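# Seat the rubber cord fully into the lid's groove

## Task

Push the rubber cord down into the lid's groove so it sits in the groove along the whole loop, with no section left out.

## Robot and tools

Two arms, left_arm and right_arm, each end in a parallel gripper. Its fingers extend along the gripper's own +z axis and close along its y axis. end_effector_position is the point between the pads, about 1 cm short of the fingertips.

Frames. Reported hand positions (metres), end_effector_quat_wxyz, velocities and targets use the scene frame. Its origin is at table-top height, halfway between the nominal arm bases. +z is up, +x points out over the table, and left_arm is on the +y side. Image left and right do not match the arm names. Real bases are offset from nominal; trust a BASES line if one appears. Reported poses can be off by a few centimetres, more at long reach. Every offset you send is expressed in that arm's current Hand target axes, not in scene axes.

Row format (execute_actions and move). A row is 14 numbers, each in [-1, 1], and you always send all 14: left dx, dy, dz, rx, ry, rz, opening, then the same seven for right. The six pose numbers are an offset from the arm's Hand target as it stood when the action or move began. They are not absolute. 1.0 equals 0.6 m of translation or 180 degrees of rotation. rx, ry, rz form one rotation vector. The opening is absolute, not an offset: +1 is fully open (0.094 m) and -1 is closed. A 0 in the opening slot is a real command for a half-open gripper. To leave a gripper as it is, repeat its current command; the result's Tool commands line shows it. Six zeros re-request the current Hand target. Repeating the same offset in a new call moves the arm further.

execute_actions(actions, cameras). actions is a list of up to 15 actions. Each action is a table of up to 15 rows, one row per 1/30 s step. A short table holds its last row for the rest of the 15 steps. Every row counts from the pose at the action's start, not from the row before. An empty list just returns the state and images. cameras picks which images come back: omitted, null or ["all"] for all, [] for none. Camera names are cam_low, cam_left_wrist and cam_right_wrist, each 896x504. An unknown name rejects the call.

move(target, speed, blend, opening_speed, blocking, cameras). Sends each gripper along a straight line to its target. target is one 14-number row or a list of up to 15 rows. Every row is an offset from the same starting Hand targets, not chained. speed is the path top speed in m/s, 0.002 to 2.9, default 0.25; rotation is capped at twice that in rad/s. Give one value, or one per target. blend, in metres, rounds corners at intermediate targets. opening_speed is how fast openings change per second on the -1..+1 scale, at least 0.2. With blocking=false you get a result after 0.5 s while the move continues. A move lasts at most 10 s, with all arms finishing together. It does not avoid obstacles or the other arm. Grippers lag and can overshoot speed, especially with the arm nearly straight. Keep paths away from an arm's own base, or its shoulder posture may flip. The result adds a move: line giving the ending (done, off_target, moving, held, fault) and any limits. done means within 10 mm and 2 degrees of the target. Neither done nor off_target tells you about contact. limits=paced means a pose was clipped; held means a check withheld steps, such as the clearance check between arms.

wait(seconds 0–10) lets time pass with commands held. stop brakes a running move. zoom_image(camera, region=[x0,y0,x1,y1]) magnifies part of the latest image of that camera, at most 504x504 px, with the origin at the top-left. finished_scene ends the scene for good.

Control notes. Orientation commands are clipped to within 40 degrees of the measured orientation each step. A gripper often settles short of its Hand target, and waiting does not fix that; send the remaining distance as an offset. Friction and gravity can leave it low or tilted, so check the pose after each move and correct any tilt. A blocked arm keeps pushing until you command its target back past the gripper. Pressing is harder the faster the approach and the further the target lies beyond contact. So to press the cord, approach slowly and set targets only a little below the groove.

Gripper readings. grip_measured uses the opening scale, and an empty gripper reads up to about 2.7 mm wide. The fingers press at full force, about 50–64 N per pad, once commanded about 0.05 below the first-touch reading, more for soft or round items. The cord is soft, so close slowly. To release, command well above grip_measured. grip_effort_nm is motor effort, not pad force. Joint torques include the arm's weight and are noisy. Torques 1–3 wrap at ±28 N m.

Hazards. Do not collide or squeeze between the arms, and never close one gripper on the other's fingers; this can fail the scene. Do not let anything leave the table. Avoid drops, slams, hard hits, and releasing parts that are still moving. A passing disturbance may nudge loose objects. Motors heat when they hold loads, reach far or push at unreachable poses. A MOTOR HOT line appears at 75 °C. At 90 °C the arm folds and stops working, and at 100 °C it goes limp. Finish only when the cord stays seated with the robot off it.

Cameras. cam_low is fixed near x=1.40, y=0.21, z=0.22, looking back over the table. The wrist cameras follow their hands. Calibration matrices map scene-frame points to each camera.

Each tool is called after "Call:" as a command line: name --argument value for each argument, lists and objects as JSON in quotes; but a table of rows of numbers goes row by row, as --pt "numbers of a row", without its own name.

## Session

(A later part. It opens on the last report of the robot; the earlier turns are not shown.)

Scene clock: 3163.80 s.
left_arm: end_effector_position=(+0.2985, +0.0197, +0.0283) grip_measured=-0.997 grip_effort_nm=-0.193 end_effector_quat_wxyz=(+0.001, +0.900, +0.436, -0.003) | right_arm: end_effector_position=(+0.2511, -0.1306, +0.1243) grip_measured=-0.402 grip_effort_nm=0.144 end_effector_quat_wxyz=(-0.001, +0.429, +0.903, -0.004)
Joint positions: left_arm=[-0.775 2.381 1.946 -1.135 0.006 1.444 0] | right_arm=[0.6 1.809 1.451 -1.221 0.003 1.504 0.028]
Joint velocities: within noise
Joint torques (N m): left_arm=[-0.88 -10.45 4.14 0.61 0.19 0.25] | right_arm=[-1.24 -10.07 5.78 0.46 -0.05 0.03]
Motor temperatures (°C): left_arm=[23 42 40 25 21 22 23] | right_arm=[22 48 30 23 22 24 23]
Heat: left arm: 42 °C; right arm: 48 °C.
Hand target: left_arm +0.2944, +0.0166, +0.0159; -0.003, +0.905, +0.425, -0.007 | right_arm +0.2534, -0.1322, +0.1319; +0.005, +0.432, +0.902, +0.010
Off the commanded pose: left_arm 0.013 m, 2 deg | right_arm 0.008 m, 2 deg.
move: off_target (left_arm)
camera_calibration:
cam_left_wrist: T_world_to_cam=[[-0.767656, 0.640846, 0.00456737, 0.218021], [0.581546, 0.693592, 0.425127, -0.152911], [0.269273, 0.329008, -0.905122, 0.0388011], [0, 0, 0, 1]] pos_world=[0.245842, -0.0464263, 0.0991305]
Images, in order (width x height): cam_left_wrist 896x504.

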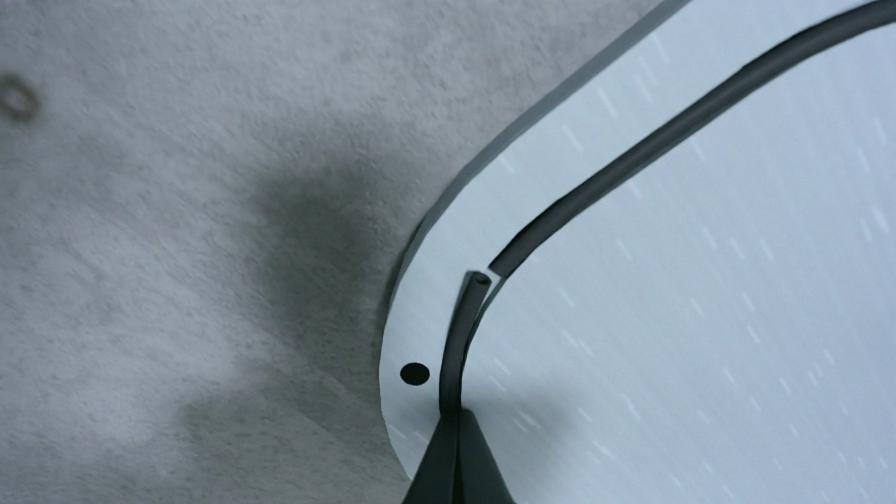

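Call:
move --pt "0 0.002 -0.04 0 0 0 -1 0 0 0 0 0 0 -0.4" --pt "0.0 0.0025 -0.04 0 0 0.0 -1 0 0 0 0 0 0 -0.4" --pt "0.0 0.0025 0 0 0 0.0 -1 0 0 0 0 0 0 -0.4" --pt "-0.013 0.0015 -0.04 0 0 0.055 -1 0 0 0 0 0 0 -0.4" --pt "-0.013 0.0015 0 0 0 0.055 -1 0 0 0 0 0 0 -0.4" --speed 0.08 --cameras '["cam_left_wrist"]'

Call:
zoom_image --camera "cam_left_wrist" --region '[360, 250, 560, 504]'

Scene clock: 3171.03 s.
left_arm: end_effector_position=(+0.2956, +0.0151, +0.0284) grip_measured=-0.997 grip_effort_nm=-0.203 end_effector_quat_wxyz=(-0.001, +0.932, +0.361, -0.001) | right_arm: end_effector_position=(+0.2509, -0.1305, +0.1249) grip_measured=-0.402 grip_effort_nm=0.149 end_effector_quat_wxyz=(-0.001, +0.427, +0.904, -0.004)
Joint positions: left_arm=[-0.788 2.39 1.962 -1.145 0.002 1.595 0] | right_arm=[0.6 1.807 1.451 -1.222 0.002 1.501 0.028]
Joint velocities: within noise
Joint torques (N m): left_arm=[-0.92 -10.51 4.04 0.59 0.15 0.29] | right_arm=[-1.22 -10.06 5.71 0.46 -0.03 0.04]
Motor temperatures (°C): left_arm=[23 42 40 25 21 22 23] | right_arm=[22 48 30 23 22 24 23]
Heat: left arm: 42 °C; right arm: 48 °C.
Hand target: left_arm +0.2901, +0.0101, +0.0159; -0.003, +0.938, +0.345, -0.008 | right_arm +0.2534, -0.1322, +0.1319; +0.005, +0.432, +0.902, +0.010
Off the commanded pose: left_arm 0.014 m, 2 deg | right_arm 0.008 m, 2 deg.
move: off_target (left_arm)
camera_calibration:
cam_left_wrist: T_world_to_cam=[[-0.652898, 0.757421, 0.00612898, 0.183083], [0.686096, 0.587949, 0.428472, -0.177444], [0.32093, 0.283953, -0.903534, 0.0265787], [0, 0, 0, 1]] pos_world=[0.232749, -0.0418899, 0.0989225]
Images, in order (width x height): cam_left_wrist 896x504.

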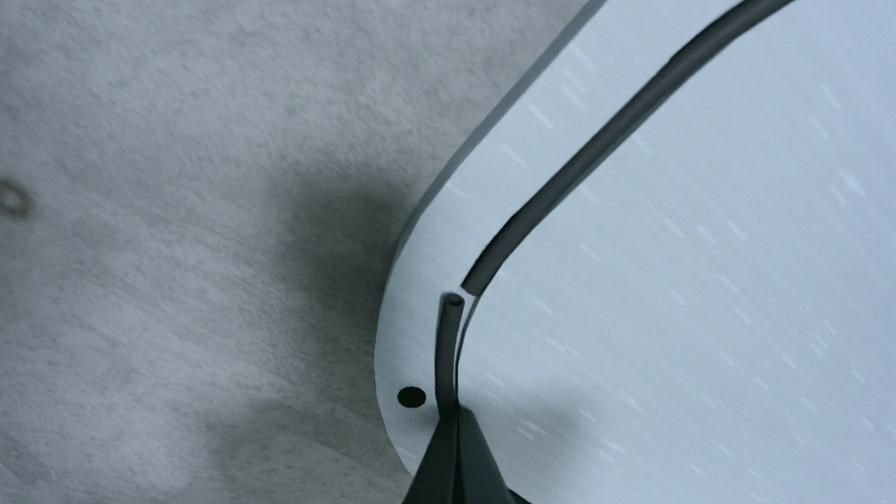

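Scaled by 1.984 from the camera's 896x504 image, which has a finer 1280x720 frame.

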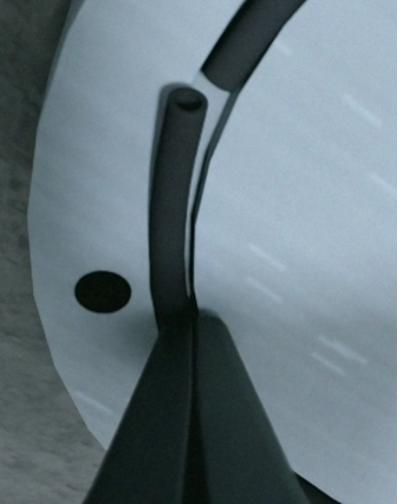

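Call:
move --pt "0 0.003 -0.05 0 0 0 -1 0 0 0 0 0 0 -0.4" --pt "0.003 0.007 -0.04 0 0 0.0 -1 0 0 0 0 0 0 -0.4" --pt "0.003 0.007 0 0 0 0.0 -1 0 0 0 0 0 0 -0.4" --speed 0.08 --cameras '["cam_left_wrist"]'

Call:
zoom_image --camera "cam_left_wrist" --region '[360, 250, 560, 504]'

Scene clock: 3177.30 s.
left_arm: end_effector_position=(+0.2989, +0.0117, +0.0285) grip_measured=-0.997 grip_effort_nm=-0.198 end_effector_quat_wxyz=(+0.000, +0.934, +0.358, -0.001) | right_arm: end_effector_position=(+0.2503, -0.1310, +0.1263) grip_measured=-0.402 grip_effort_nm=0.144 end_effector_quat_wxyz=(+0.000, +0.427, +0.904, -0.002)
Joint positions: left_arm=[-0.788 2.409 1.996 -1.158 0.002 1.603 0] | right_arm=[0.6 1.801 1.448 -1.223 0.002 1.501 0.028]
Joint velocities: within noise
Joint torques (N m): left_arm=[-0.88 -10.84 4.3 0.58 0.23 0.25] | right_arm=[-1.17 -9.4 6 0.5 -0.04 0.05]
Motor temperatures (°C): left_arm=[23 41 39 26 21 22 23] | right_arm=[22 47 30 23 22 24 23]
Heat: left arm: 41 °C; right arm: 47 °C.
Hand target: left_arm +0.2942, +0.0080, +0.0160; -0.002, +0.938, +0.345, -0.008 | right_arm +0.2534, -0.1322, +0.1319; +0.005, +0.432, +0.902, +0.010
Off the commanded pose: left_arm 0.014 m, 2 deg | right_arm 0.006 m, 2 deg.
move: off_target (left_arm)
camera_calibration:
cam_left_wrist: T_world_to_cam=[[-0.646588, 0.762829, 0.00394715, 0.18584], [0.690198, 0.582805, 0.428912, -0.178942], [0.324886, 0.280054, -0.903338, 0.0253571], [0, 0, 0, 1]] pos_world=[0.235429, -0.0445767, 0.0989229]
Images, in order (width x height): cam_left_wrist 896x504.

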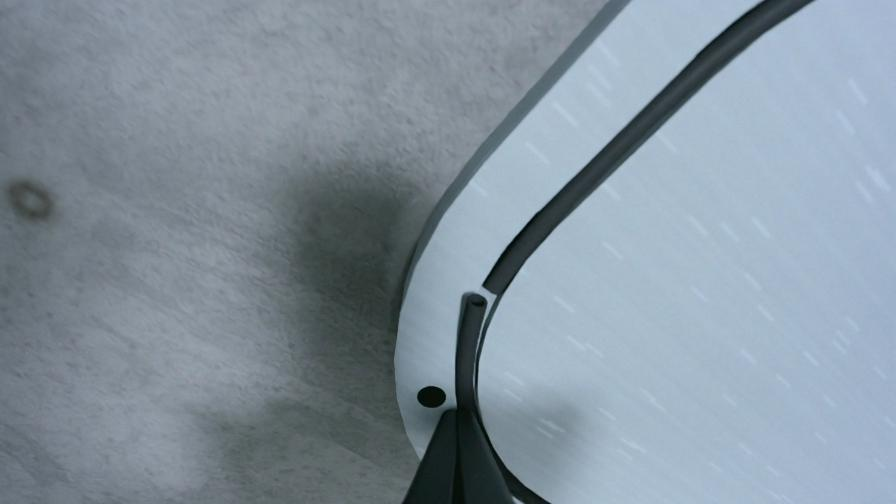

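Scaled by 1.984 from the camera's 896x504 image, which has a finer 1280x720 frame.

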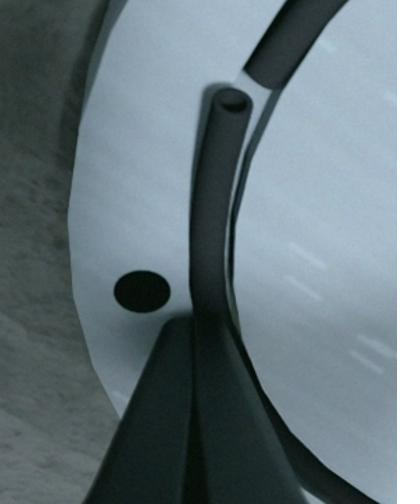

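Call:
move --pt "0 -0.001 -0.012 0 0 0 -1 0 0 0 0 0 0 -0.4" --pt "-0.001 -0.008 -0.012 0 0 0.0 -1 0 0 0 0 0 0 -0.4" --pt "-0.001 -0.006 0.004 0 0 0.0 -1 0 0 0 0 0 0 -0.4" --speed 0.05 --cameras '["cam_left_wrist"]'

Call:
zoom_image --camera "cam_left_wrist" --region '[360, 250, 560, 504]'

Scene clock: 3183.53 s.
left_arm: end_effector_position=(+0.2984, +0.0122, +0.0261) grip_measured=-0.997 grip_effort_nm=-0.198 end_effector_quat_wxyz=(+0.001, +0.934, +0.357, -0.001) | right_arm: end_effector_position=(+0.2503, -0.1310, +0.1263) grip_measured=-0.402 grip_effort_nm=0.139 end_effector_quat_wxyz=(+0.000, +0.427, +0.904, -0.002)
Joint positions: left_arm=[-0.788 2.406 1.982 -1.145 0.002 1.604 0] | right_arm=[0.6 1.801 1.448 -1.223 0.002 1.501 0.028]
Joint velocities: within noise
Joint torques (N m): left_arm=[-0.73 -11.66 2.7 0.72 0.22 0.2] | right_arm=[-1.18 -9.51 5.96 0.5 -0.02 0.07]
Motor temperatures (°C): left_arm=[23 42 39 26 21 22 23] | right_arm=[22 46 30 23 22 24 23]
Heat: left arm: 42 °C; right arm: 46 °C.
Hand target: left_arm +0.2913, +0.0104, +0.0135; -0.003, +0.938, +0.345, -0.008 | right_arm +0.2534, -0.1322, +0.1319; +0.005, +0.432, +0.902, +0.010
Off the commanded pose: left_arm 0.014 m, 2 deg | right_arm 0.007 m, 2 deg.
move: off_target (left_arm)
camera_calibration:
cam_left_wrist: T_world_to_cam=[[-0.645976, 0.763353, 0.00277109, 0.185132], [0.690292, 0.582591, 0.42905, -0.177903], [0.325902, 0.279069, -0.903276, 0.0229242], [0, 0, 0, 1]] pos_world=[0.234925, -0.0440733, 0.0965233]
Images, in order (width x height): cam_left_wrist 896x504.

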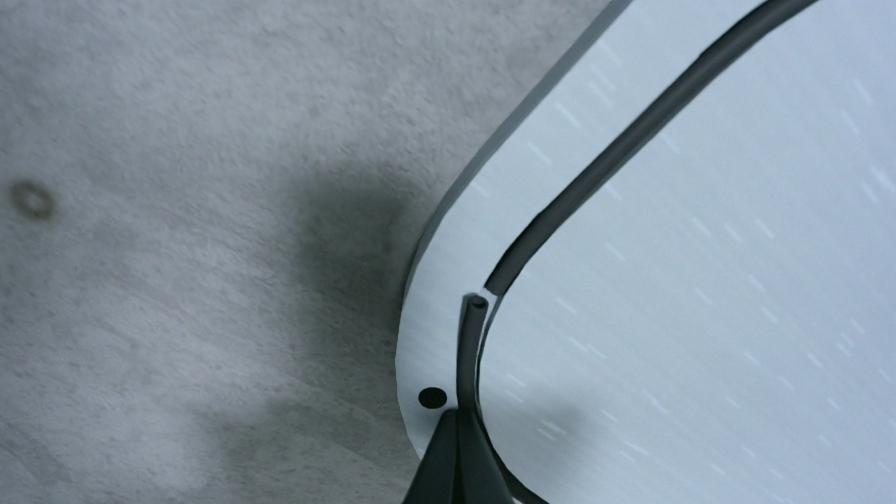

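Scaled by 1.984 from the camera's 896x504 image, which has a finer 1280x720 frame.

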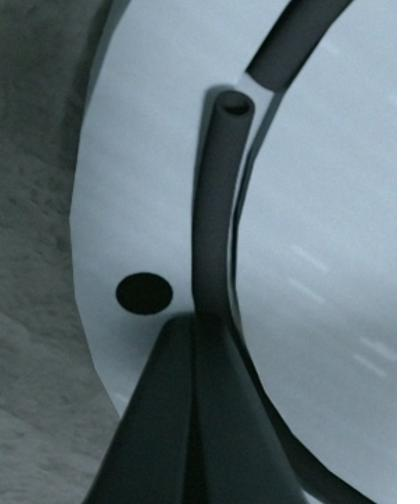

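Call:
move --pt "0 0 -0.05 0 0 0 -1 0 0 0 0 0 0 -0.4" --pt "0.05 0 -0.08 0 0 0.0 -1 0 0 0 0 0 0 -0.4" --speed 0.15 --cameras '["cam_left_wrist"]'

Call:
zoom_image --camera "cam_left_wrist" --region '[360, 100, 640, 400]'

Scene clock: 3188.63 s.
left_arm: end_effector_position=(+0.3128, +0.0375, +0.0485) grip_measured=-0.997 grip_effort_nm=-0.198 end_effector_quat_wxyz=(-0.018, +0.934, +0.356, -0.010) | right_arm: end_effector_position=(+0.2512, -0.1303, +0.1263) grip_measured=-0.402 grip_effort_nm=0.139 end_effector_quat_wxyz=(+0.001, +0.427, +0.904, +0.000)
Joint positions: left_arm=[-0.727 2.405 2.068 -1.275 0.001 1.668 0] | right_arm=[0.6 1.801 1.448 -1.218 0.002 1.501 0.028]
Joint velocities: within noise
Joint torques (N m): left_arm=[-0.27 -13.34 8.08 0.13 0.18 0.18] | right_arm=[-1.26 -9.37 5.97 0.45 -0.04 0.06]
Motor temperatures (°C): left_arm=[23 42 39 26 21 22 23] | right_arm=[22 45 31 23 22 24 23]
Heat: left arm: 42 °C; right arm: 45 °C.
Hand target: left_arm +0.3149, +0.0298, +0.0611; -0.002, +0.938, +0.345, -0.008 | right_arm +0.2534, -0.1322, +0.1319; +0.005, +0.432, +0.902, +0.010
Off the commanded pose: left_arm 0.015 m, 2 deg | right_arm 0.006 m, 1 deg.
move: off_target (left_arm)
camera_calibration:
cam_left_wrist: T_world_to_cam=[[-0.642928, 0.764646, 0.0442667, 0.171961], [0.705044, 0.568252, 0.424266, -0.21601], [0.299259, 0.303983, -0.904455, 0.0388874], [0, 0, 0, 1]] pos_world=[0.251217, -0.0205621, 0.119205]
Images, in order (width x height): cam_left_wrist 896x504.

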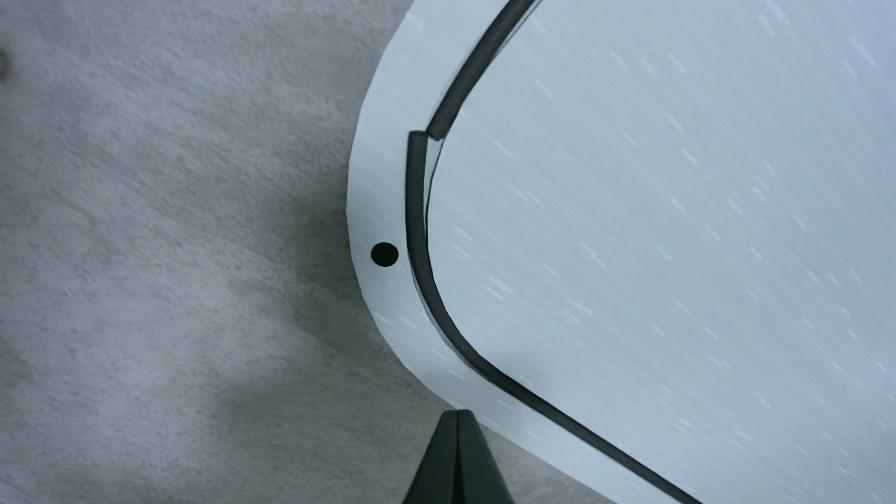

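Scaled by 1.680 from the camera's 896x504 image, which has a finer 1280x720 frame.

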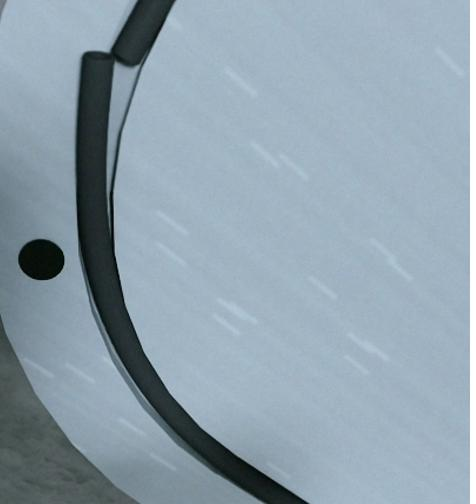

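Call:
move --pt "0.03 0 -0.08 0 0 -0.2 -1 0 0 0 0 0 0 -0.4" --pt "0.15 -0.3 -0.18 0 0 -0.4 -1 0 0 0 0 0 0 -0.4" --speed 0.4 --cameras '["cam_left_wrist"]'

Scene clock: 3202.20 s.
left_arm: end_effector_position=(+0.2720, +0.2251, +0.1647) grip_measured=-0.997 grip_effort_nm=-0.208 end_effector_quat_wxyz=(-0.014, +0.559, +0.829, -0.005) | right_arm: end_effector_position=(+0.2512, -0.1303, +0.1263) grip_measured=-0.402 grip_effort_nm=0.134 end_effector_quat_wxyz=(+0.001, +0.427, +0.904, +0.000)
Joint positions: left_arm=[-0.373 1.778 1.581 -1.404 0.004 0.795 0] | right_arm=[0.6 1.801 1.448 -1.218 0.002 1.501 0.028]
Joint velocities: within noise
Joint torques (N m): left_arm=[-0.12 -10.26 4.48 0.32 0.16 -0.03] | right_arm=[-1.18 -9.46 6.01 0.45 -0.02 0.05]
Motor temperatures (°C): left_arm=[23 42 40 25 21 22 23] | right_arm=[22 44 31 23 22 24 23]
Heat: left arm: 42 °C; right arm: 44 °C.
Hand target: left_arm +0.2685, +0.2254, +0.1697; -0.006, +0.556, +0.831, -0.005 | right_arm +0.2534, -0.1322, +0.1319; +0.005, +0.432, +0.902, +0.010
Off the commanded pose: left_arm 0.006 m, 1 deg | right_arm 0.006 m, 1 deg.
move: done
camera_calibration:
cam_left_wrist: T_world_to_cam=[[-0.936878, -0.348446, 0.0290633, 0.33017], [-0.299876, 0.843463, 0.445695, -0.135245], [-0.179814, 0.408847, -0.894713, 0.204299], [0, 0, 0, 1]] pos_world=[0.305508, 0.145594, 0.233471]
Images, in order (width x height): cam_left_wrist 896x504.

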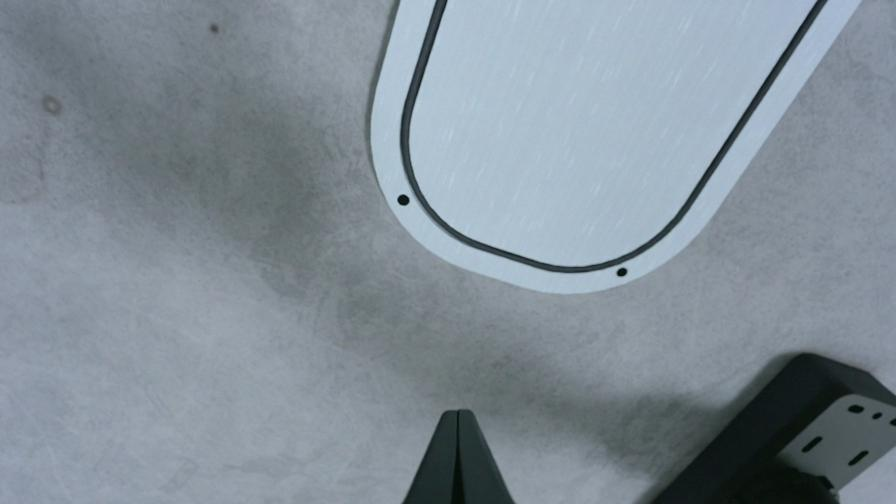

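Call:
move --pt "0.134 0.158 0.06 0 0 -0.423 -0.997 0 0 0 0 0 0 -0.4" --pt "0.134 0.158 0.12 0 0 -0.423 -0.997 0 0 0 0 0 0 -0.4" --speed 0.4 --cameras '[]'

Scene clock: 3209.20 s.
left_arm: end_effector_position=(+0.3230, +0.3353, +0.1007) grip_measured=-0.996 grip_effort_nm=-0.042 end_effector_quat_wxyz=(-0.009, -0.069, +0.998, -0.001) | right_arm: end_effector_position=(+0.2512, -0.1303, +0.1263) grip_measured=-0.402 grip_effort_nm=0.139 end_effector_quat_wxyz=(+0.001, +0.427, +0.904, +0.000)
Joint positions: left_arm=[-0.014 1.886 1.464 -1.167 0.004 -0.172 0] | right_arm=[0.6 1.801 1.448 -1.218 0.002 1.501 0.028]
Joint velocities: within noise
Joint torques (N m): left_arm=[0.02 -7.99 4.85 0.56 0 -0.06] | right_arm=[-1.18 -9.44 6.05 0.46 -0.03 0.05]
Motor temperatures (°C): left_arm=[23 42 40 25 21 22 23] | right_arm=[22 44 31 23 22 24 23]
Heat: left arm: 42 °C; right arm: 44 °C.
Hand target: left_arm +0.3244, +0.3357, +0.0967; -0.008, -0.074, +0.997, +0.000 | right_arm +0.2534, -0.1322, +0.1319; +0.005, +0.432, +0.902, +0.010
Off the commanded pose: left_arm 0.004 m, 1 deg | right_arm 0.006 m, 1 deg.
move: done
No camera images: "cameras" was empty.

Call:
move --pt "0 0 0 0 0 0 -1 0.134 0.158 0.06 0 0 -0.423 -0.4" --pt "0 0 0 0 0 0 -1 0.134 0.158 0.11 0 0 -0.423 -0.4" --speed 0.4 --cameras '["cam_right_wrist"]'

Call:
zoom_image --camera "cam_right_wrist" --region '[300, 200, 600, 504]'

Scene clock: 3217.37 s.
left_arm: end_effector_position=(+0.3235, +0.3353, +0.1007) grip_measured=-0.996 grip_effort_nm=-0.208 end_effector_quat_wxyz=(-0.008, -0.070, +0.998, -0.001) | right_arm: end_effector_position=(+0.2787, -0.0118, +0.0723) grip_measured=-0.402 grip_effort_nm=0.144 end_effector_quat_wxyz=(+0.010, -0.210, +0.978, +0.006)
Joint positions: left_arm=[-0.014 1.886 1.464 -1.165 0.004 -0.173 0] | right_arm=[0.789 2.197 1.8 -1.151 0.002 0.384 0.028]
Joint velocities: within noise
Joint torques (N m): left_arm=[0.03 -7.9 4.98 0.54 -0.01 -0.04] | right_arm=[0.13 -9.96 6.17 0.63 -0.03 -0.02]
Motor temperatures (°C): left_arm=[23 41 40 25 21 22 23] | right_arm=[22 44 31 23 22 24 23]
Heat: left arm: 41 °C; right arm: 44 °C.
Hand target: left_arm +0.3243, +0.3357, +0.0967; -0.008, -0.074, +0.997, +0.000 | right_arm +0.2780, -0.0091, +0.0681; +0.011, -0.217, +0.976, +0.005
Off the commanded pose: left_arm 0.004 m, 1 deg | right_arm 0.005 m, 1 deg.
move: done
camera_calibration:
cam_right_wrist: T_world_to_cam=[[0.408816, -0.912366, -0.0213808, -0.11844], [-0.827977, -0.380652, 0.411774, 0.241054], [-0.383827, -0.150637, -0.911035, 0.270243], [0, 0, 0, 1]] pos_world=[0.351734, 0.0244057, 0.144409]
Images, in order (width x height): cam_right_wrist 896x504.

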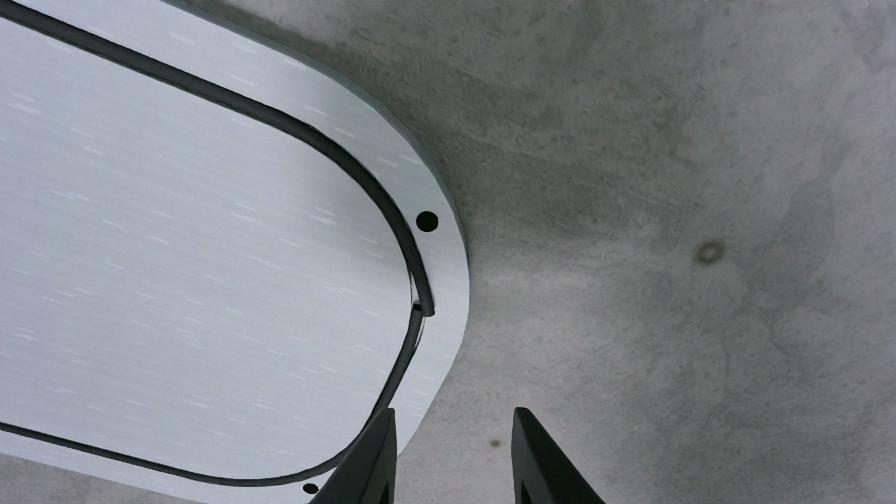

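Scaled by 1.658 from the camera's 896x504 image, which has a finer 1280x720 frame.

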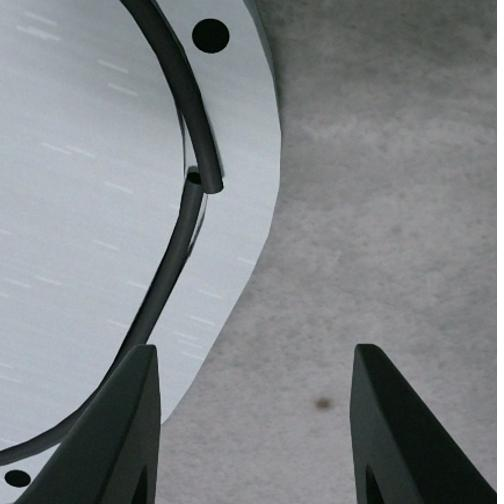

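Call:
move --target '[0,0,0,0,0,0,-1,-0.0157,0.0171,0.043,0,0,-0.055,-0.6]' --speed 0.2 --cameras '["cam_right_wrist"]'

Call:
zoom_image --camera "cam_right_wrist" --region '[330, 250, 580, 504]'

Scene clock: 3233.30 s.
left_arm: end_effector_position=(+0.3236, +0.3353, +0.1007) grip_measured=-0.996 grip_effort_nm=-0.208 end_effector_quat_wxyz=(-0.008, -0.070, +0.998, -0.001) | right_arm: end_effector_position=(+0.2793, -0.0030, +0.0422) grip_measured=-0.598 grip_effort_nm=-0.125 end_effector_quat_wxyz=(+0.002, -0.292, +0.956, +0.000)
Joint positions: left_arm=[-0.014 1.886 1.464 -1.164 0.004 -0.173 0] | right_arm=[0.802 2.27 1.8 -1.098 0.002 0.226 0.019]
Joint velocities: within noise
Joint torques (N m): left_arm=[0.09 -7.79 5 0.5 0.06 -0.08] | right_arm=[0.27 -10.17 7.98 0.59 -0.04 -0.04]
Motor temperatures (°C): left_arm=[23 40 40 25 21 22 23] | right_arm=[22 46 31 23 22 24 23]
Heat: left arm: 40 °C; right arm: 46 °C.
Hand target: left_arm +0.3244, +0.3357, +0.0967; -0.008, -0.074, +0.997, +0.000 | right_arm +0.2827, +0.0045, +0.0426; +0.011, -0.300, +0.954, +0.004
Off the commanded pose: left_arm 0.004 m, 1 deg | right_arm 0.008 m, 1 deg.
move: done
camera_calibration:
cam_right_wrist: T_world_to_cam=[[0.55783, -0.82985, -0.0131888, -0.153012], [-0.74652, -0.508632, 0.428953, 0.23338], [-0.362675, -0.229437, -0.90323, 0.237811], [0, 0, 0, 1]] pos_world=[0.345826, 0.0462896, 0.112671]
Images, in order (width x height): cam_right_wrist 896x504.

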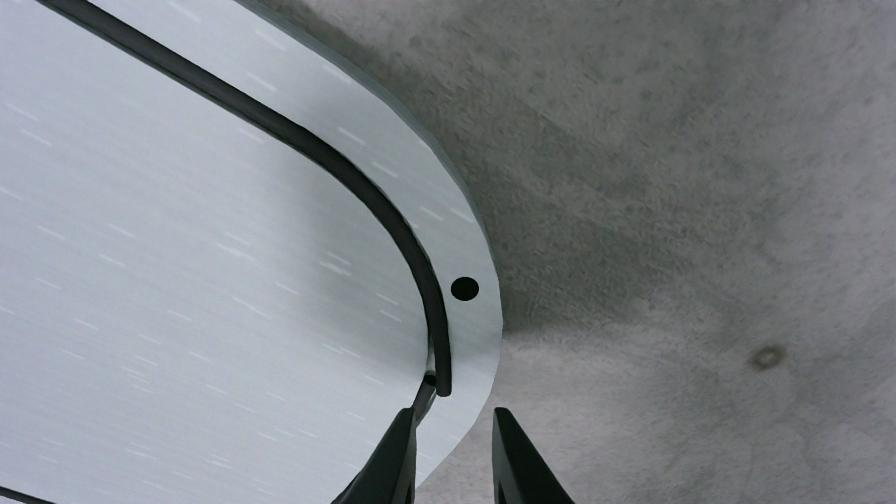

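Scaled by 1.984 from the camera's 896x504 image, which has a finer 1280x720 frame.

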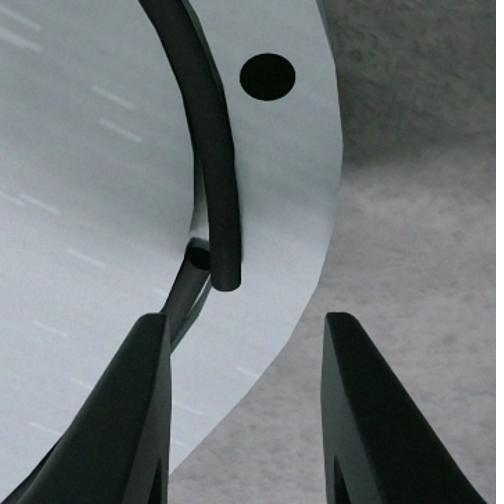

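Call:
move --pt "0 0 0 0 0 0 -1 -0.006 0.006 0.0 0 0 0 -0.7" --pt "0 0 0 0 0 0 -1 -0.006 0.006 0.027 0 0 0 -0.7" --speed 0.1 --cameras '["cam_right_wrist"]'

Call:
zoom_image --camera "cam_right_wrist" --region '[330, 250, 580, 504]'

Scene clock: 3251.17 s.
left_arm: end_effector_position=(+0.3236, +0.3353, +0.1007) grip_measured=-0.996 grip_effort_nm=-0.208 end_effector_quat_wxyz=(-0.008, -0.070, +0.998, -0.001) | right_arm: end_effector_position=(+0.2860, +0.0077, +0.0335) grip_measured=-0.697 grip_effort_nm=-0.129 end_effector_quat_wxyz=(+0.013, -0.296, +0.955, +0.007)
Joint positions: left_arm=[-0.014 1.886 1.464 -1.164 0.004 -0.173 0] | right_arm=[0.807 2.303 1.822 -1.059 0.002 0.225 0.014]
Joint velocities: within noise
Joint torques (N m): left_arm=[0.05 -8.01 5.05 0.56 0.02 -0.13] | right_arm=[0.21 -10.13 5.9 0.65 -0.01 0.04]
Motor temperatures (°C): left_arm=[23 40 40 25 21 22 23] | right_arm=[22 48 33 23 22 24 23]
Heat: left arm: 40 °C; right arm: 48 °C.
Hand target: left_arm +0.3243, +0.3357, +0.0967; -0.008, -0.074, +0.997, +0.000 | right_arm +0.2838, +0.0097, +0.0264; +0.011, -0.300, +0.954, +0.004
Off the commanded pose: left_arm 0.004 m, 1 deg | right_arm 0.008 m, 1 deg.
move: done
camera_calibration:
cam_right_wrist: T_world_to_cam=[[0.563452, -0.825927, -0.0191357, -0.149441], [-0.75066, -0.521503, 0.405642, 0.249627], [-0.34501, -0.214195, -0.913832, 0.230051], [0, 0, 0, 1]] pos_world=[0.350957, 0.05603, 0.10611]
Images, in order (width x height): cam_right_wrist 896x504.

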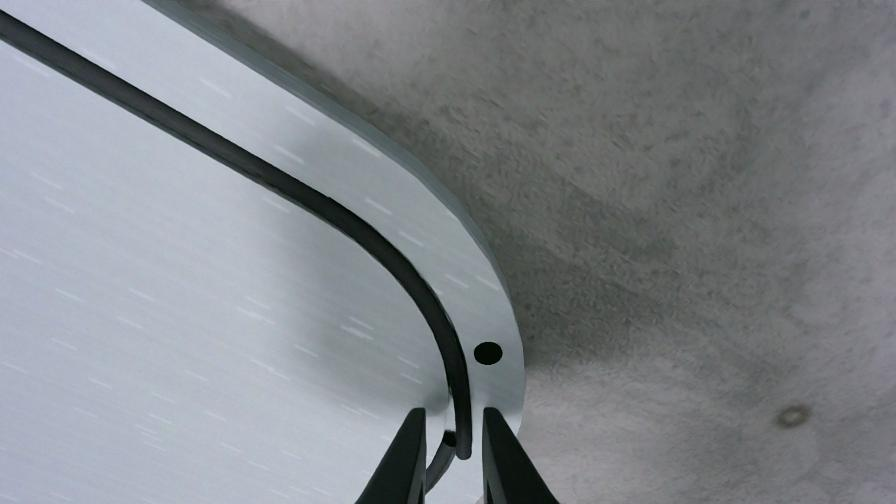

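Scaled by 1.984 from the camera's 896x504 image, which has a finer 1280x720 frame.

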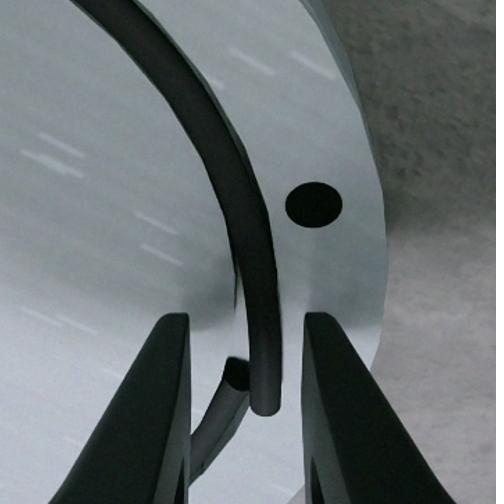

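Call:
move --pt "0 0 0 0 0 0 -1 0.0 -0.003 0.013 0 0 0 -0.7" --pt "0 0 0 0 0 0 -1 0.0 -0.003 0.013 0 0 0 -0.94" --speed 0.06 --opening_speed 0.5 --cameras '["cam_right_wrist"]'

Call:
zoom_image --camera "cam_right_wrist" --region '[330, 250, 580, 504]'

Scene clock: 3257.03 s.
left_arm: end_effector_position=(+0.3236, +0.3353, +0.1007) grip_measured=-0.996 grip_effort_nm=-0.212 end_effector_quat_wxyz=(-0.008, -0.070, +0.998, -0.001) | right_arm: end_effector_position=(+0.2861, +0.0077, +0.0269) grip_measured=-0.938 grip_effort_nm=-0.515 end_effector_quat_wxyz=(+0.014, -0.296, +0.955, +0.007)
Joint positions: left_arm=[-0.014 1.886 1.464 -1.164 0.004 -0.173 0] | right_arm=[0.807 2.31 1.805 -1.035 0.002 0.225 0.003]
Joint velocities: within noise
Joint torques (N m): left_arm=[0.03 -8.12 4.93 0.6 0 -0.09] | right_arm=[-0.1 -10.02 5.78 0.66 -0.02 -0.01]
Motor temperatures (°C): left_arm=[23 39 40 25 21 22 23] | right_arm=[22 48 32 23 22 24 23]
Heat: left arm: 40 °C; right arm: 48 °C.
Hand target: left_arm +0.3243, +0.3357, +0.0967; -0.008, -0.074, +0.997, +0.000 | right_arm +0.2850, +0.0084, +0.0188; +0.011, -0.300, +0.954, +0.004
Off the commanded pose: left_arm 0.004 m, 1 deg | right_arm 0.008 m, 1 deg.
move: done
camera_calibration:
cam_right_wrist: T_world_to_cam=[[0.563457, -0.825924, -0.0191072, -0.149626], [-0.751215, -0.52184, 0.404177, 0.252694], [-0.343791, -0.213383, -0.914481, 0.223736], [0, 0, 0, 1]] pos_world=[0.351054, 0.0560274, 0.0996109]
Images, in order (width x height): cam_right_wrist 896x504.

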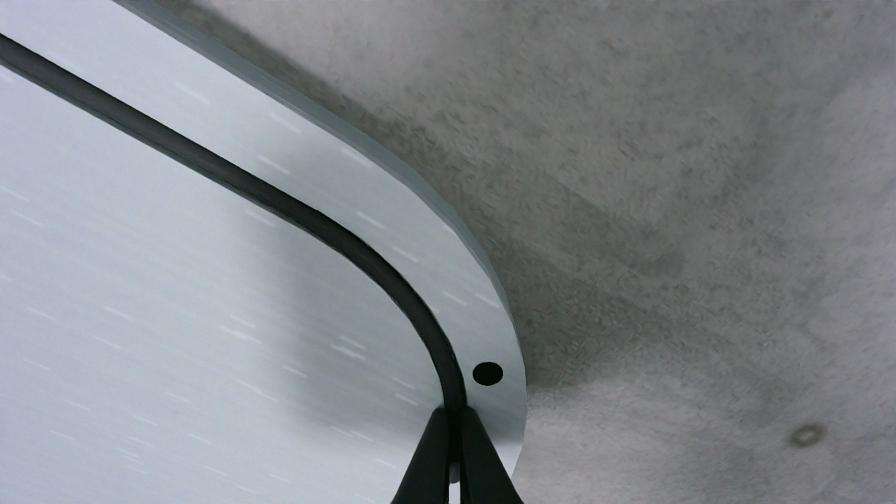

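Scaled by 1.984 from the camera's 896x504 image, which has a finer 1280x720 frame.

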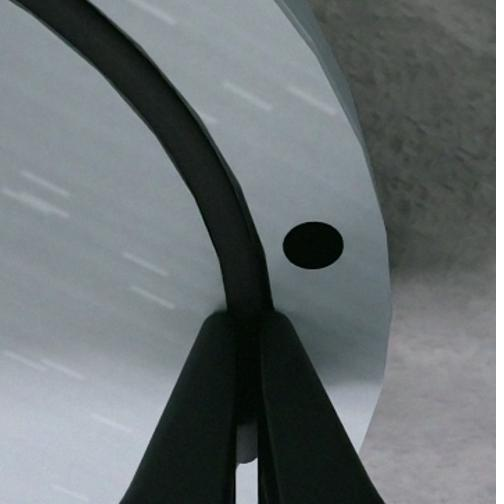

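Call:
move --pt "0 0 0 0 0 0 -1 -0.006 0.002 0.0 0 0 0 -0.94" --pt "0 0 0 0 0 0 -1 -0.006 0.002 0.014 0 0 0 -0.94" --speed 0.06 --opening_speed 0.5 --cameras '["cam_right_wrist"]'

Call:
zoom_image --camera "cam_right_wrist" --region '[330, 250, 580, 504]'

Scene clock: 3264.13 s.
left_arm: end_effector_position=(+0.3237, +0.3353, +0.1007) grip_measured=-0.996 grip_effort_nm=-0.208 end_effector_quat_wxyz=(-0.008, -0.070, +0.998, -0.001) | right_arm: end_effector_position=(+0.2862, +0.0078, +0.0263) grip_measured=-0.939 grip_effort_nm=-0.437 end_effector_quat_wxyz=(+0.013, -0.296, +0.955, +0.006)
Joint positions: left_arm=[-0.014 1.886 1.464 -1.164 0.004 -0.173 0] | right_arm=[0.807 2.313 1.808 -1.037 0.002 0.225 0.003]
Joint velocities: left_arm=[within noise] | right_arm=[-0.007 -0.007 0.002 -0.051 -0.125 -0.037 0.007]
Joint torques (N m): left_arm=[0.01 -8.03 4.93 0.54 0.02 -0.08] | right_arm=[-0.01 -8.2 6.17 0.89 -0.01 0.01]
Motor temperatures (°C): left_arm=[23 39 40 25 21 22 23] | right_arm=[22 48 32 23 22 24 23]
Heat: left arm: 40 °C; right arm: 48 °C.
Hand target: left_arm +0.3244, +0.3357, +0.0967; -0.008, -0.074, +0.997, +0.000 | right_arm +0.2875, +0.0116, +0.0104; +0.011, -0.300, +0.954, +0.004
Off the commanded pose: left_arm 0.004 m, 1 deg | right_arm 0.016 m, 1 deg.
move: off_target (right_arm)
camera_calibration:
cam_right_wrist: T_world_to_cam=[[0.5634, -0.825975, -0.0185989, -0.149556], [-0.7506, -0.521133, 0.406227, 0.252705], [-0.345226, -0.214908, -0.913583, 0.223674], [0, 0, 0, 1]] pos_world=[0.351158, 0.0562323, 0.0989076]
Images, in order (width x height): cam_right_wrist 896x504.

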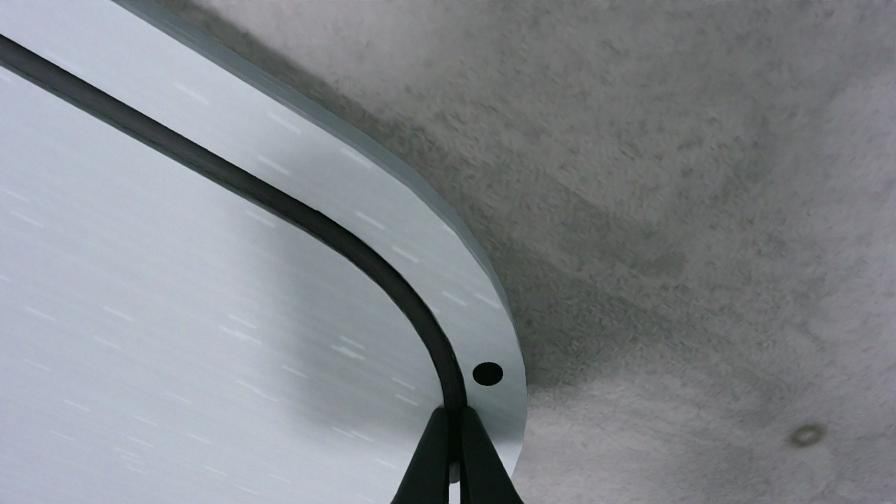

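Scaled by 1.984 from the camera's 896x504 image, which has a finer 1280x720 frame.

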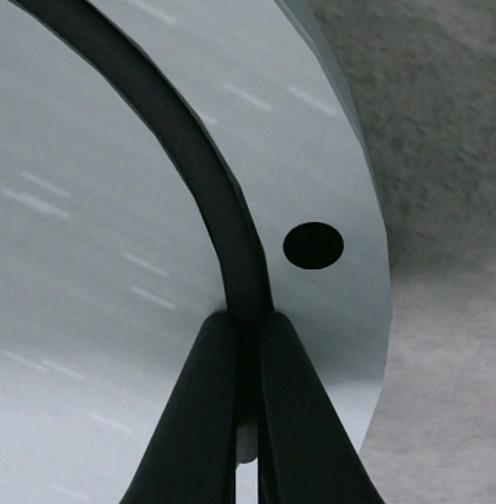

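Call:
move --pt "0 0 0 0 0 0 -1 0 0 0.0 0 0 0 -0.7" --pt "0 0 0 0 0 0 -1 0.02 0 -0.05 0 0 0.05 -0.7" --speed 0.1 --cameras '["cam_right_wrist"]'

Call:
zoom_image --camera "cam_right_wrist" --region '[330, 200, 580, 454]'

Scene clock: 3269.80 s.
left_arm: end_effector_position=(+0.3237, +0.3353, +0.1007) grip_measured=-0.996 grip_effort_nm=-0.212 end_effector_quat_wxyz=(-0.008, -0.070, +0.998, -0.001) | right_arm: end_effector_position=(+0.2820, +0.0062, +0.0266) grip_measured=-0.703 grip_effort_nm=0.144 end_effector_quat_wxyz=(+0.008, -0.227, +0.974, +0.005)
Joint positions: left_arm=[-0.014 1.886 1.464 -1.164 0.004 -0.173 0] | right_arm=[0.811 2.306 1.798 -1.044 0.001 0.372 0.014]
Joint velocities: within noise
Joint torques (N m): left_arm=[0.01 -8.14 4.85 0.53 0.02 -0.05] | right_arm=[0.24 -14.65 5.39 0.23 0.01 0.16]
Motor temperatures (°C): left_arm=[23 39 40 25 21 22 23] | right_arm=[22 47 32 23 22 24 23]
Heat: left arm: 40 °C; right arm: 47 °C.
Hand target: left_arm +0.3244, +0.3357, +0.0967; -0.008, -0.074, +0.997, +0.000 | right_arm +0.2770, +0.0043, +0.0401; +0.011, -0.224, +0.974, +0.005
Off the commanded pose: left_arm 0.004 m, 1 deg | right_arm 0.014 m, 0 deg.
move: off_target (right_arm)
camera_calibration:
cam_right_wrist: T_world_to_cam=[[0.44015, -0.89769, -0.0205062, -0.113286], [-0.812736, -0.407997, 0.41593, 0.265188], [-0.381743, -0.166406, -0.909165, 0.231999], [0, 0, 0, 1]] pos_world=[0.353955, 0.0451065, 0.0983026]
Images, in order (width x height): cam_right_wrist 896x504.

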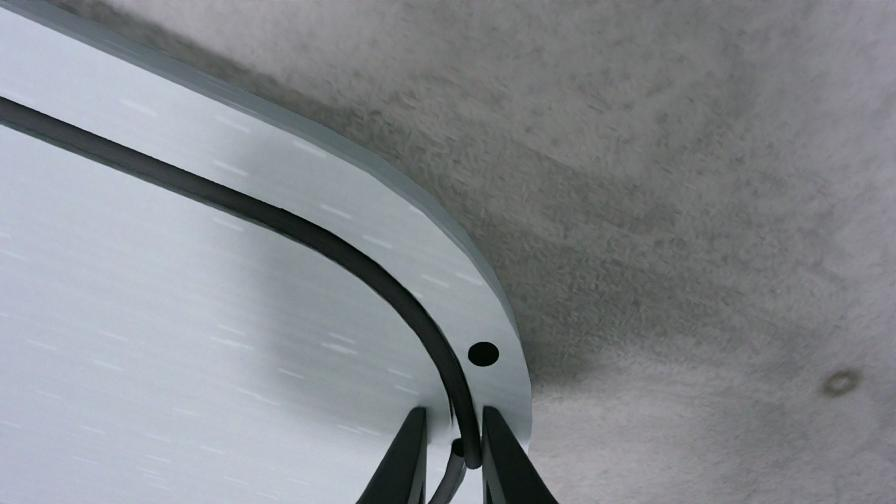

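Scaled by 1.984 from the camera's 896x504 image, which has a finer 1280x720 frame.

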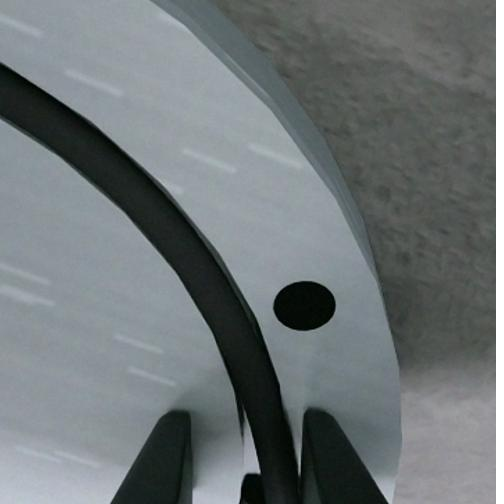

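Call:
move --pt "0 0 0 0 0 0 -1 0 0 -0.05 0 0 0 -0.7" --pt "0 0 0 0 0 0 -1 0.1 0 -0.2 0 0 0.125 -0.7" --speed 0.3 --cameras '["cam_right_wrist"]'

Call:
zoom_image --camera "cam_right_wrist" --region '[200, 200, 600, 504]'

Scene clock: 3280.90 s.
left_arm: end_effector_position=(+0.3237, +0.3353, +0.1007) grip_measured=-0.996 grip_effort_nm=-0.203 end_effector_quat_wxyz=(-0.008, -0.070, +0.998, -0.001) | right_arm: end_effector_position=(+0.2240, -0.0226, +0.1487) grip_measured=-0.702 grip_effort_nm=0.149 end_effector_quat_wxyz=(+0.003, -0.033, +0.999, +0.003)
Joint positions: left_arm=[-0.014 1.886 1.464 -1.164 0.004 -0.173 0] | right_arm=[0.871 2.006 1.813 -1.369 0.001 0.825 0.014]
Joint velocities: within noise
Joint torques (N m): left_arm=[-0.16 -8.1 4.85 0.5 -0.02 -0.04] | right_arm=[0.21 -11.52 6.61 0.29 0.01 0.14]
Motor temperatures (°C): left_arm=[23 39 40 25 21 22 23] | right_arm=[22 48 31 23 22 24 23]
Heat: left arm: 40 °C; right arm: 48 °C.
Hand target: left_arm +0.3244, +0.3357, +0.0967; -0.008, -0.074, +0.997, +0.000 | right_arm +0.2208, -0.0236, +0.1588; +0.010, -0.030, +0.999, +0.007
Off the commanded pose: left_arm 0.004 m, 1 deg | right_arm 0.011 m, 1 deg.
move: off_target (right_arm)
camera_calibration:
cam_right_wrist: T_world_to_cam=[[0.0634244, -0.997789, -0.0198698, -0.0290222], [-0.902039, -0.0658334, 0.426604, 0.181651], [-0.426969, -0.00913381, -0.90422, 0.329079], [0, 0, 0, 1]] pos_world=[0.306203, -0.0139936, 0.21949]
Images, in order (width x height): cam_right_wrist 896x504.

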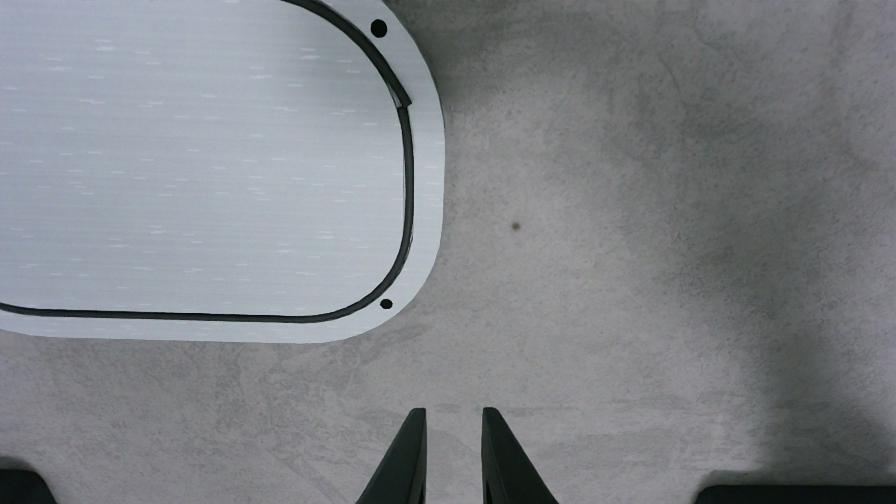

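Scaled by 1.260 from the camera's 896x504 image, which has a finer 1280x720 frame.

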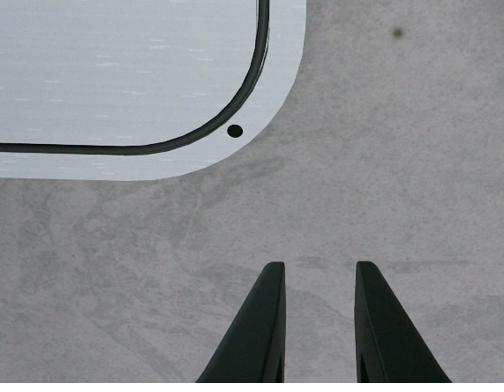

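Call:
zoom_image --camera "cam_right_wrist" --region '[250, 60, 480, 340]'

Call:
zoom_image --camera "cam_right_wrist" --region '[340, 0, 460, 130]'

Scaled by 1.800 from the camera's 896x504 image, which has a finer 1280x720 frame.

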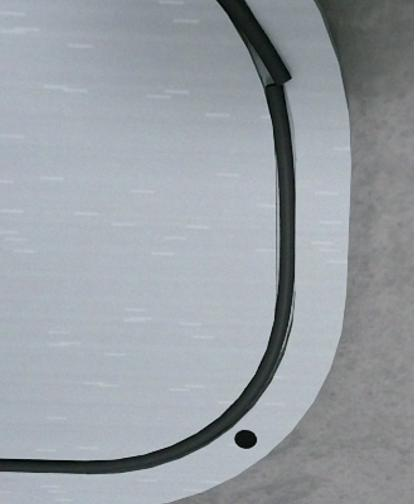

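Scaled by 3.877 from the camera's 896x504 image, which has a finer 1280x720 frame.

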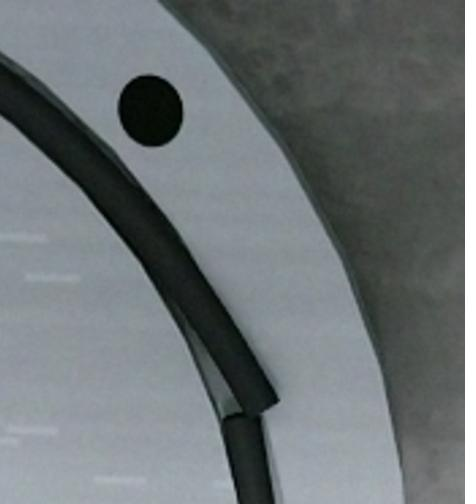

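Call:
move --target '[0,0,0,0,0,0,-1,0.031,0.058,0.19,0,0,0.13,-1]' --speed 0.2 --cameras '["cam_right_wrist"]'

Call:
zoom_image --camera "cam_right_wrist" --region '[300, 150, 600, 450]'

Scene clock: 3299.17 s.
left_arm: end_effector_position=(+0.3237, +0.3353, +0.1007) grip_measured=-0.996 grip_effort_nm=-0.203 end_effector_quat_wxyz=(-0.008, -0.070, +0.998, -0.001) | right_arm: end_effector_position=(+0.2030, +0.0100, +0.0489) grip_measured=-0.989 grip_effort_nm=-0.608 end_effector_quat_wxyz=(+0.005, +0.170, +0.985, +0.010)
Joint positions: left_arm=[-0.014 1.886 1.464 -1.164 0.004 -0.173 0] | right_arm=[0.964 2.1 1.551 -1 0.001 1.323 0.001]
Joint velocities: within noise
Joint torques (N m): left_arm=[-0.18 -8.1 4.77 0.51 0.05 -0.08] | right_arm=[0.16 -9.03 5.83 0.52 0.06 0.16]
Motor temperatures (°C): left_arm=[23 38 39 25 21 22 23] | right_arm=[22 51 32 23 22 24 23]
Heat: left arm: 39 °C; right arm: 51 °C.
Hand target: left_arm +0.3244, +0.3357, +0.0967; -0.008, -0.074, +0.997, +0.000 | right_arm +0.2023, +0.0116, +0.0449; +0.008, +0.173, +0.985, +0.009
Off the commanded pose: left_arm 0.004 m, 1 deg | right_arm 0.004 m, 1 deg.
move: done
camera_calibration:
cam_right_wrist: T_world_to_cam=[[-0.33586, -0.941232, -0.0357775, 0.0840299], [-0.856928, 0.289569, 0.426409, 0.194874], [-0.39099, 0.173872, -0.903823, 0.220971], [0, 0, 0, 1]] pos_world=[0.281613, -0.0157586, 0.119629]
Images, in order (width x height): cam_right_wrist 896x504.

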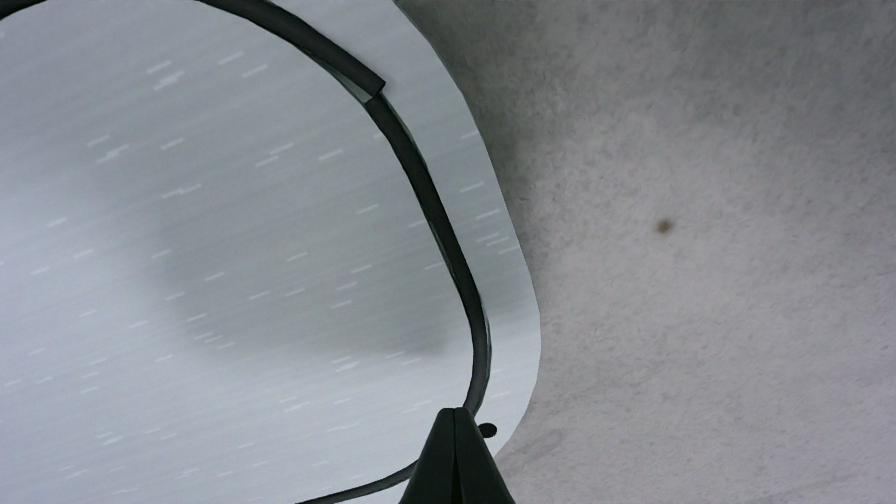

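Scaled by 1.680 from the camera's 896x504 image, which has a finer 1280x720 frame.

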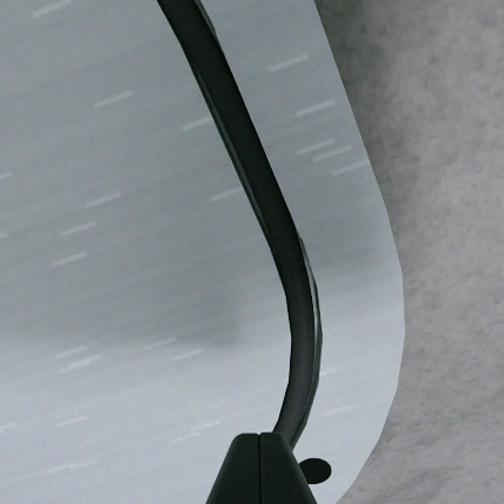

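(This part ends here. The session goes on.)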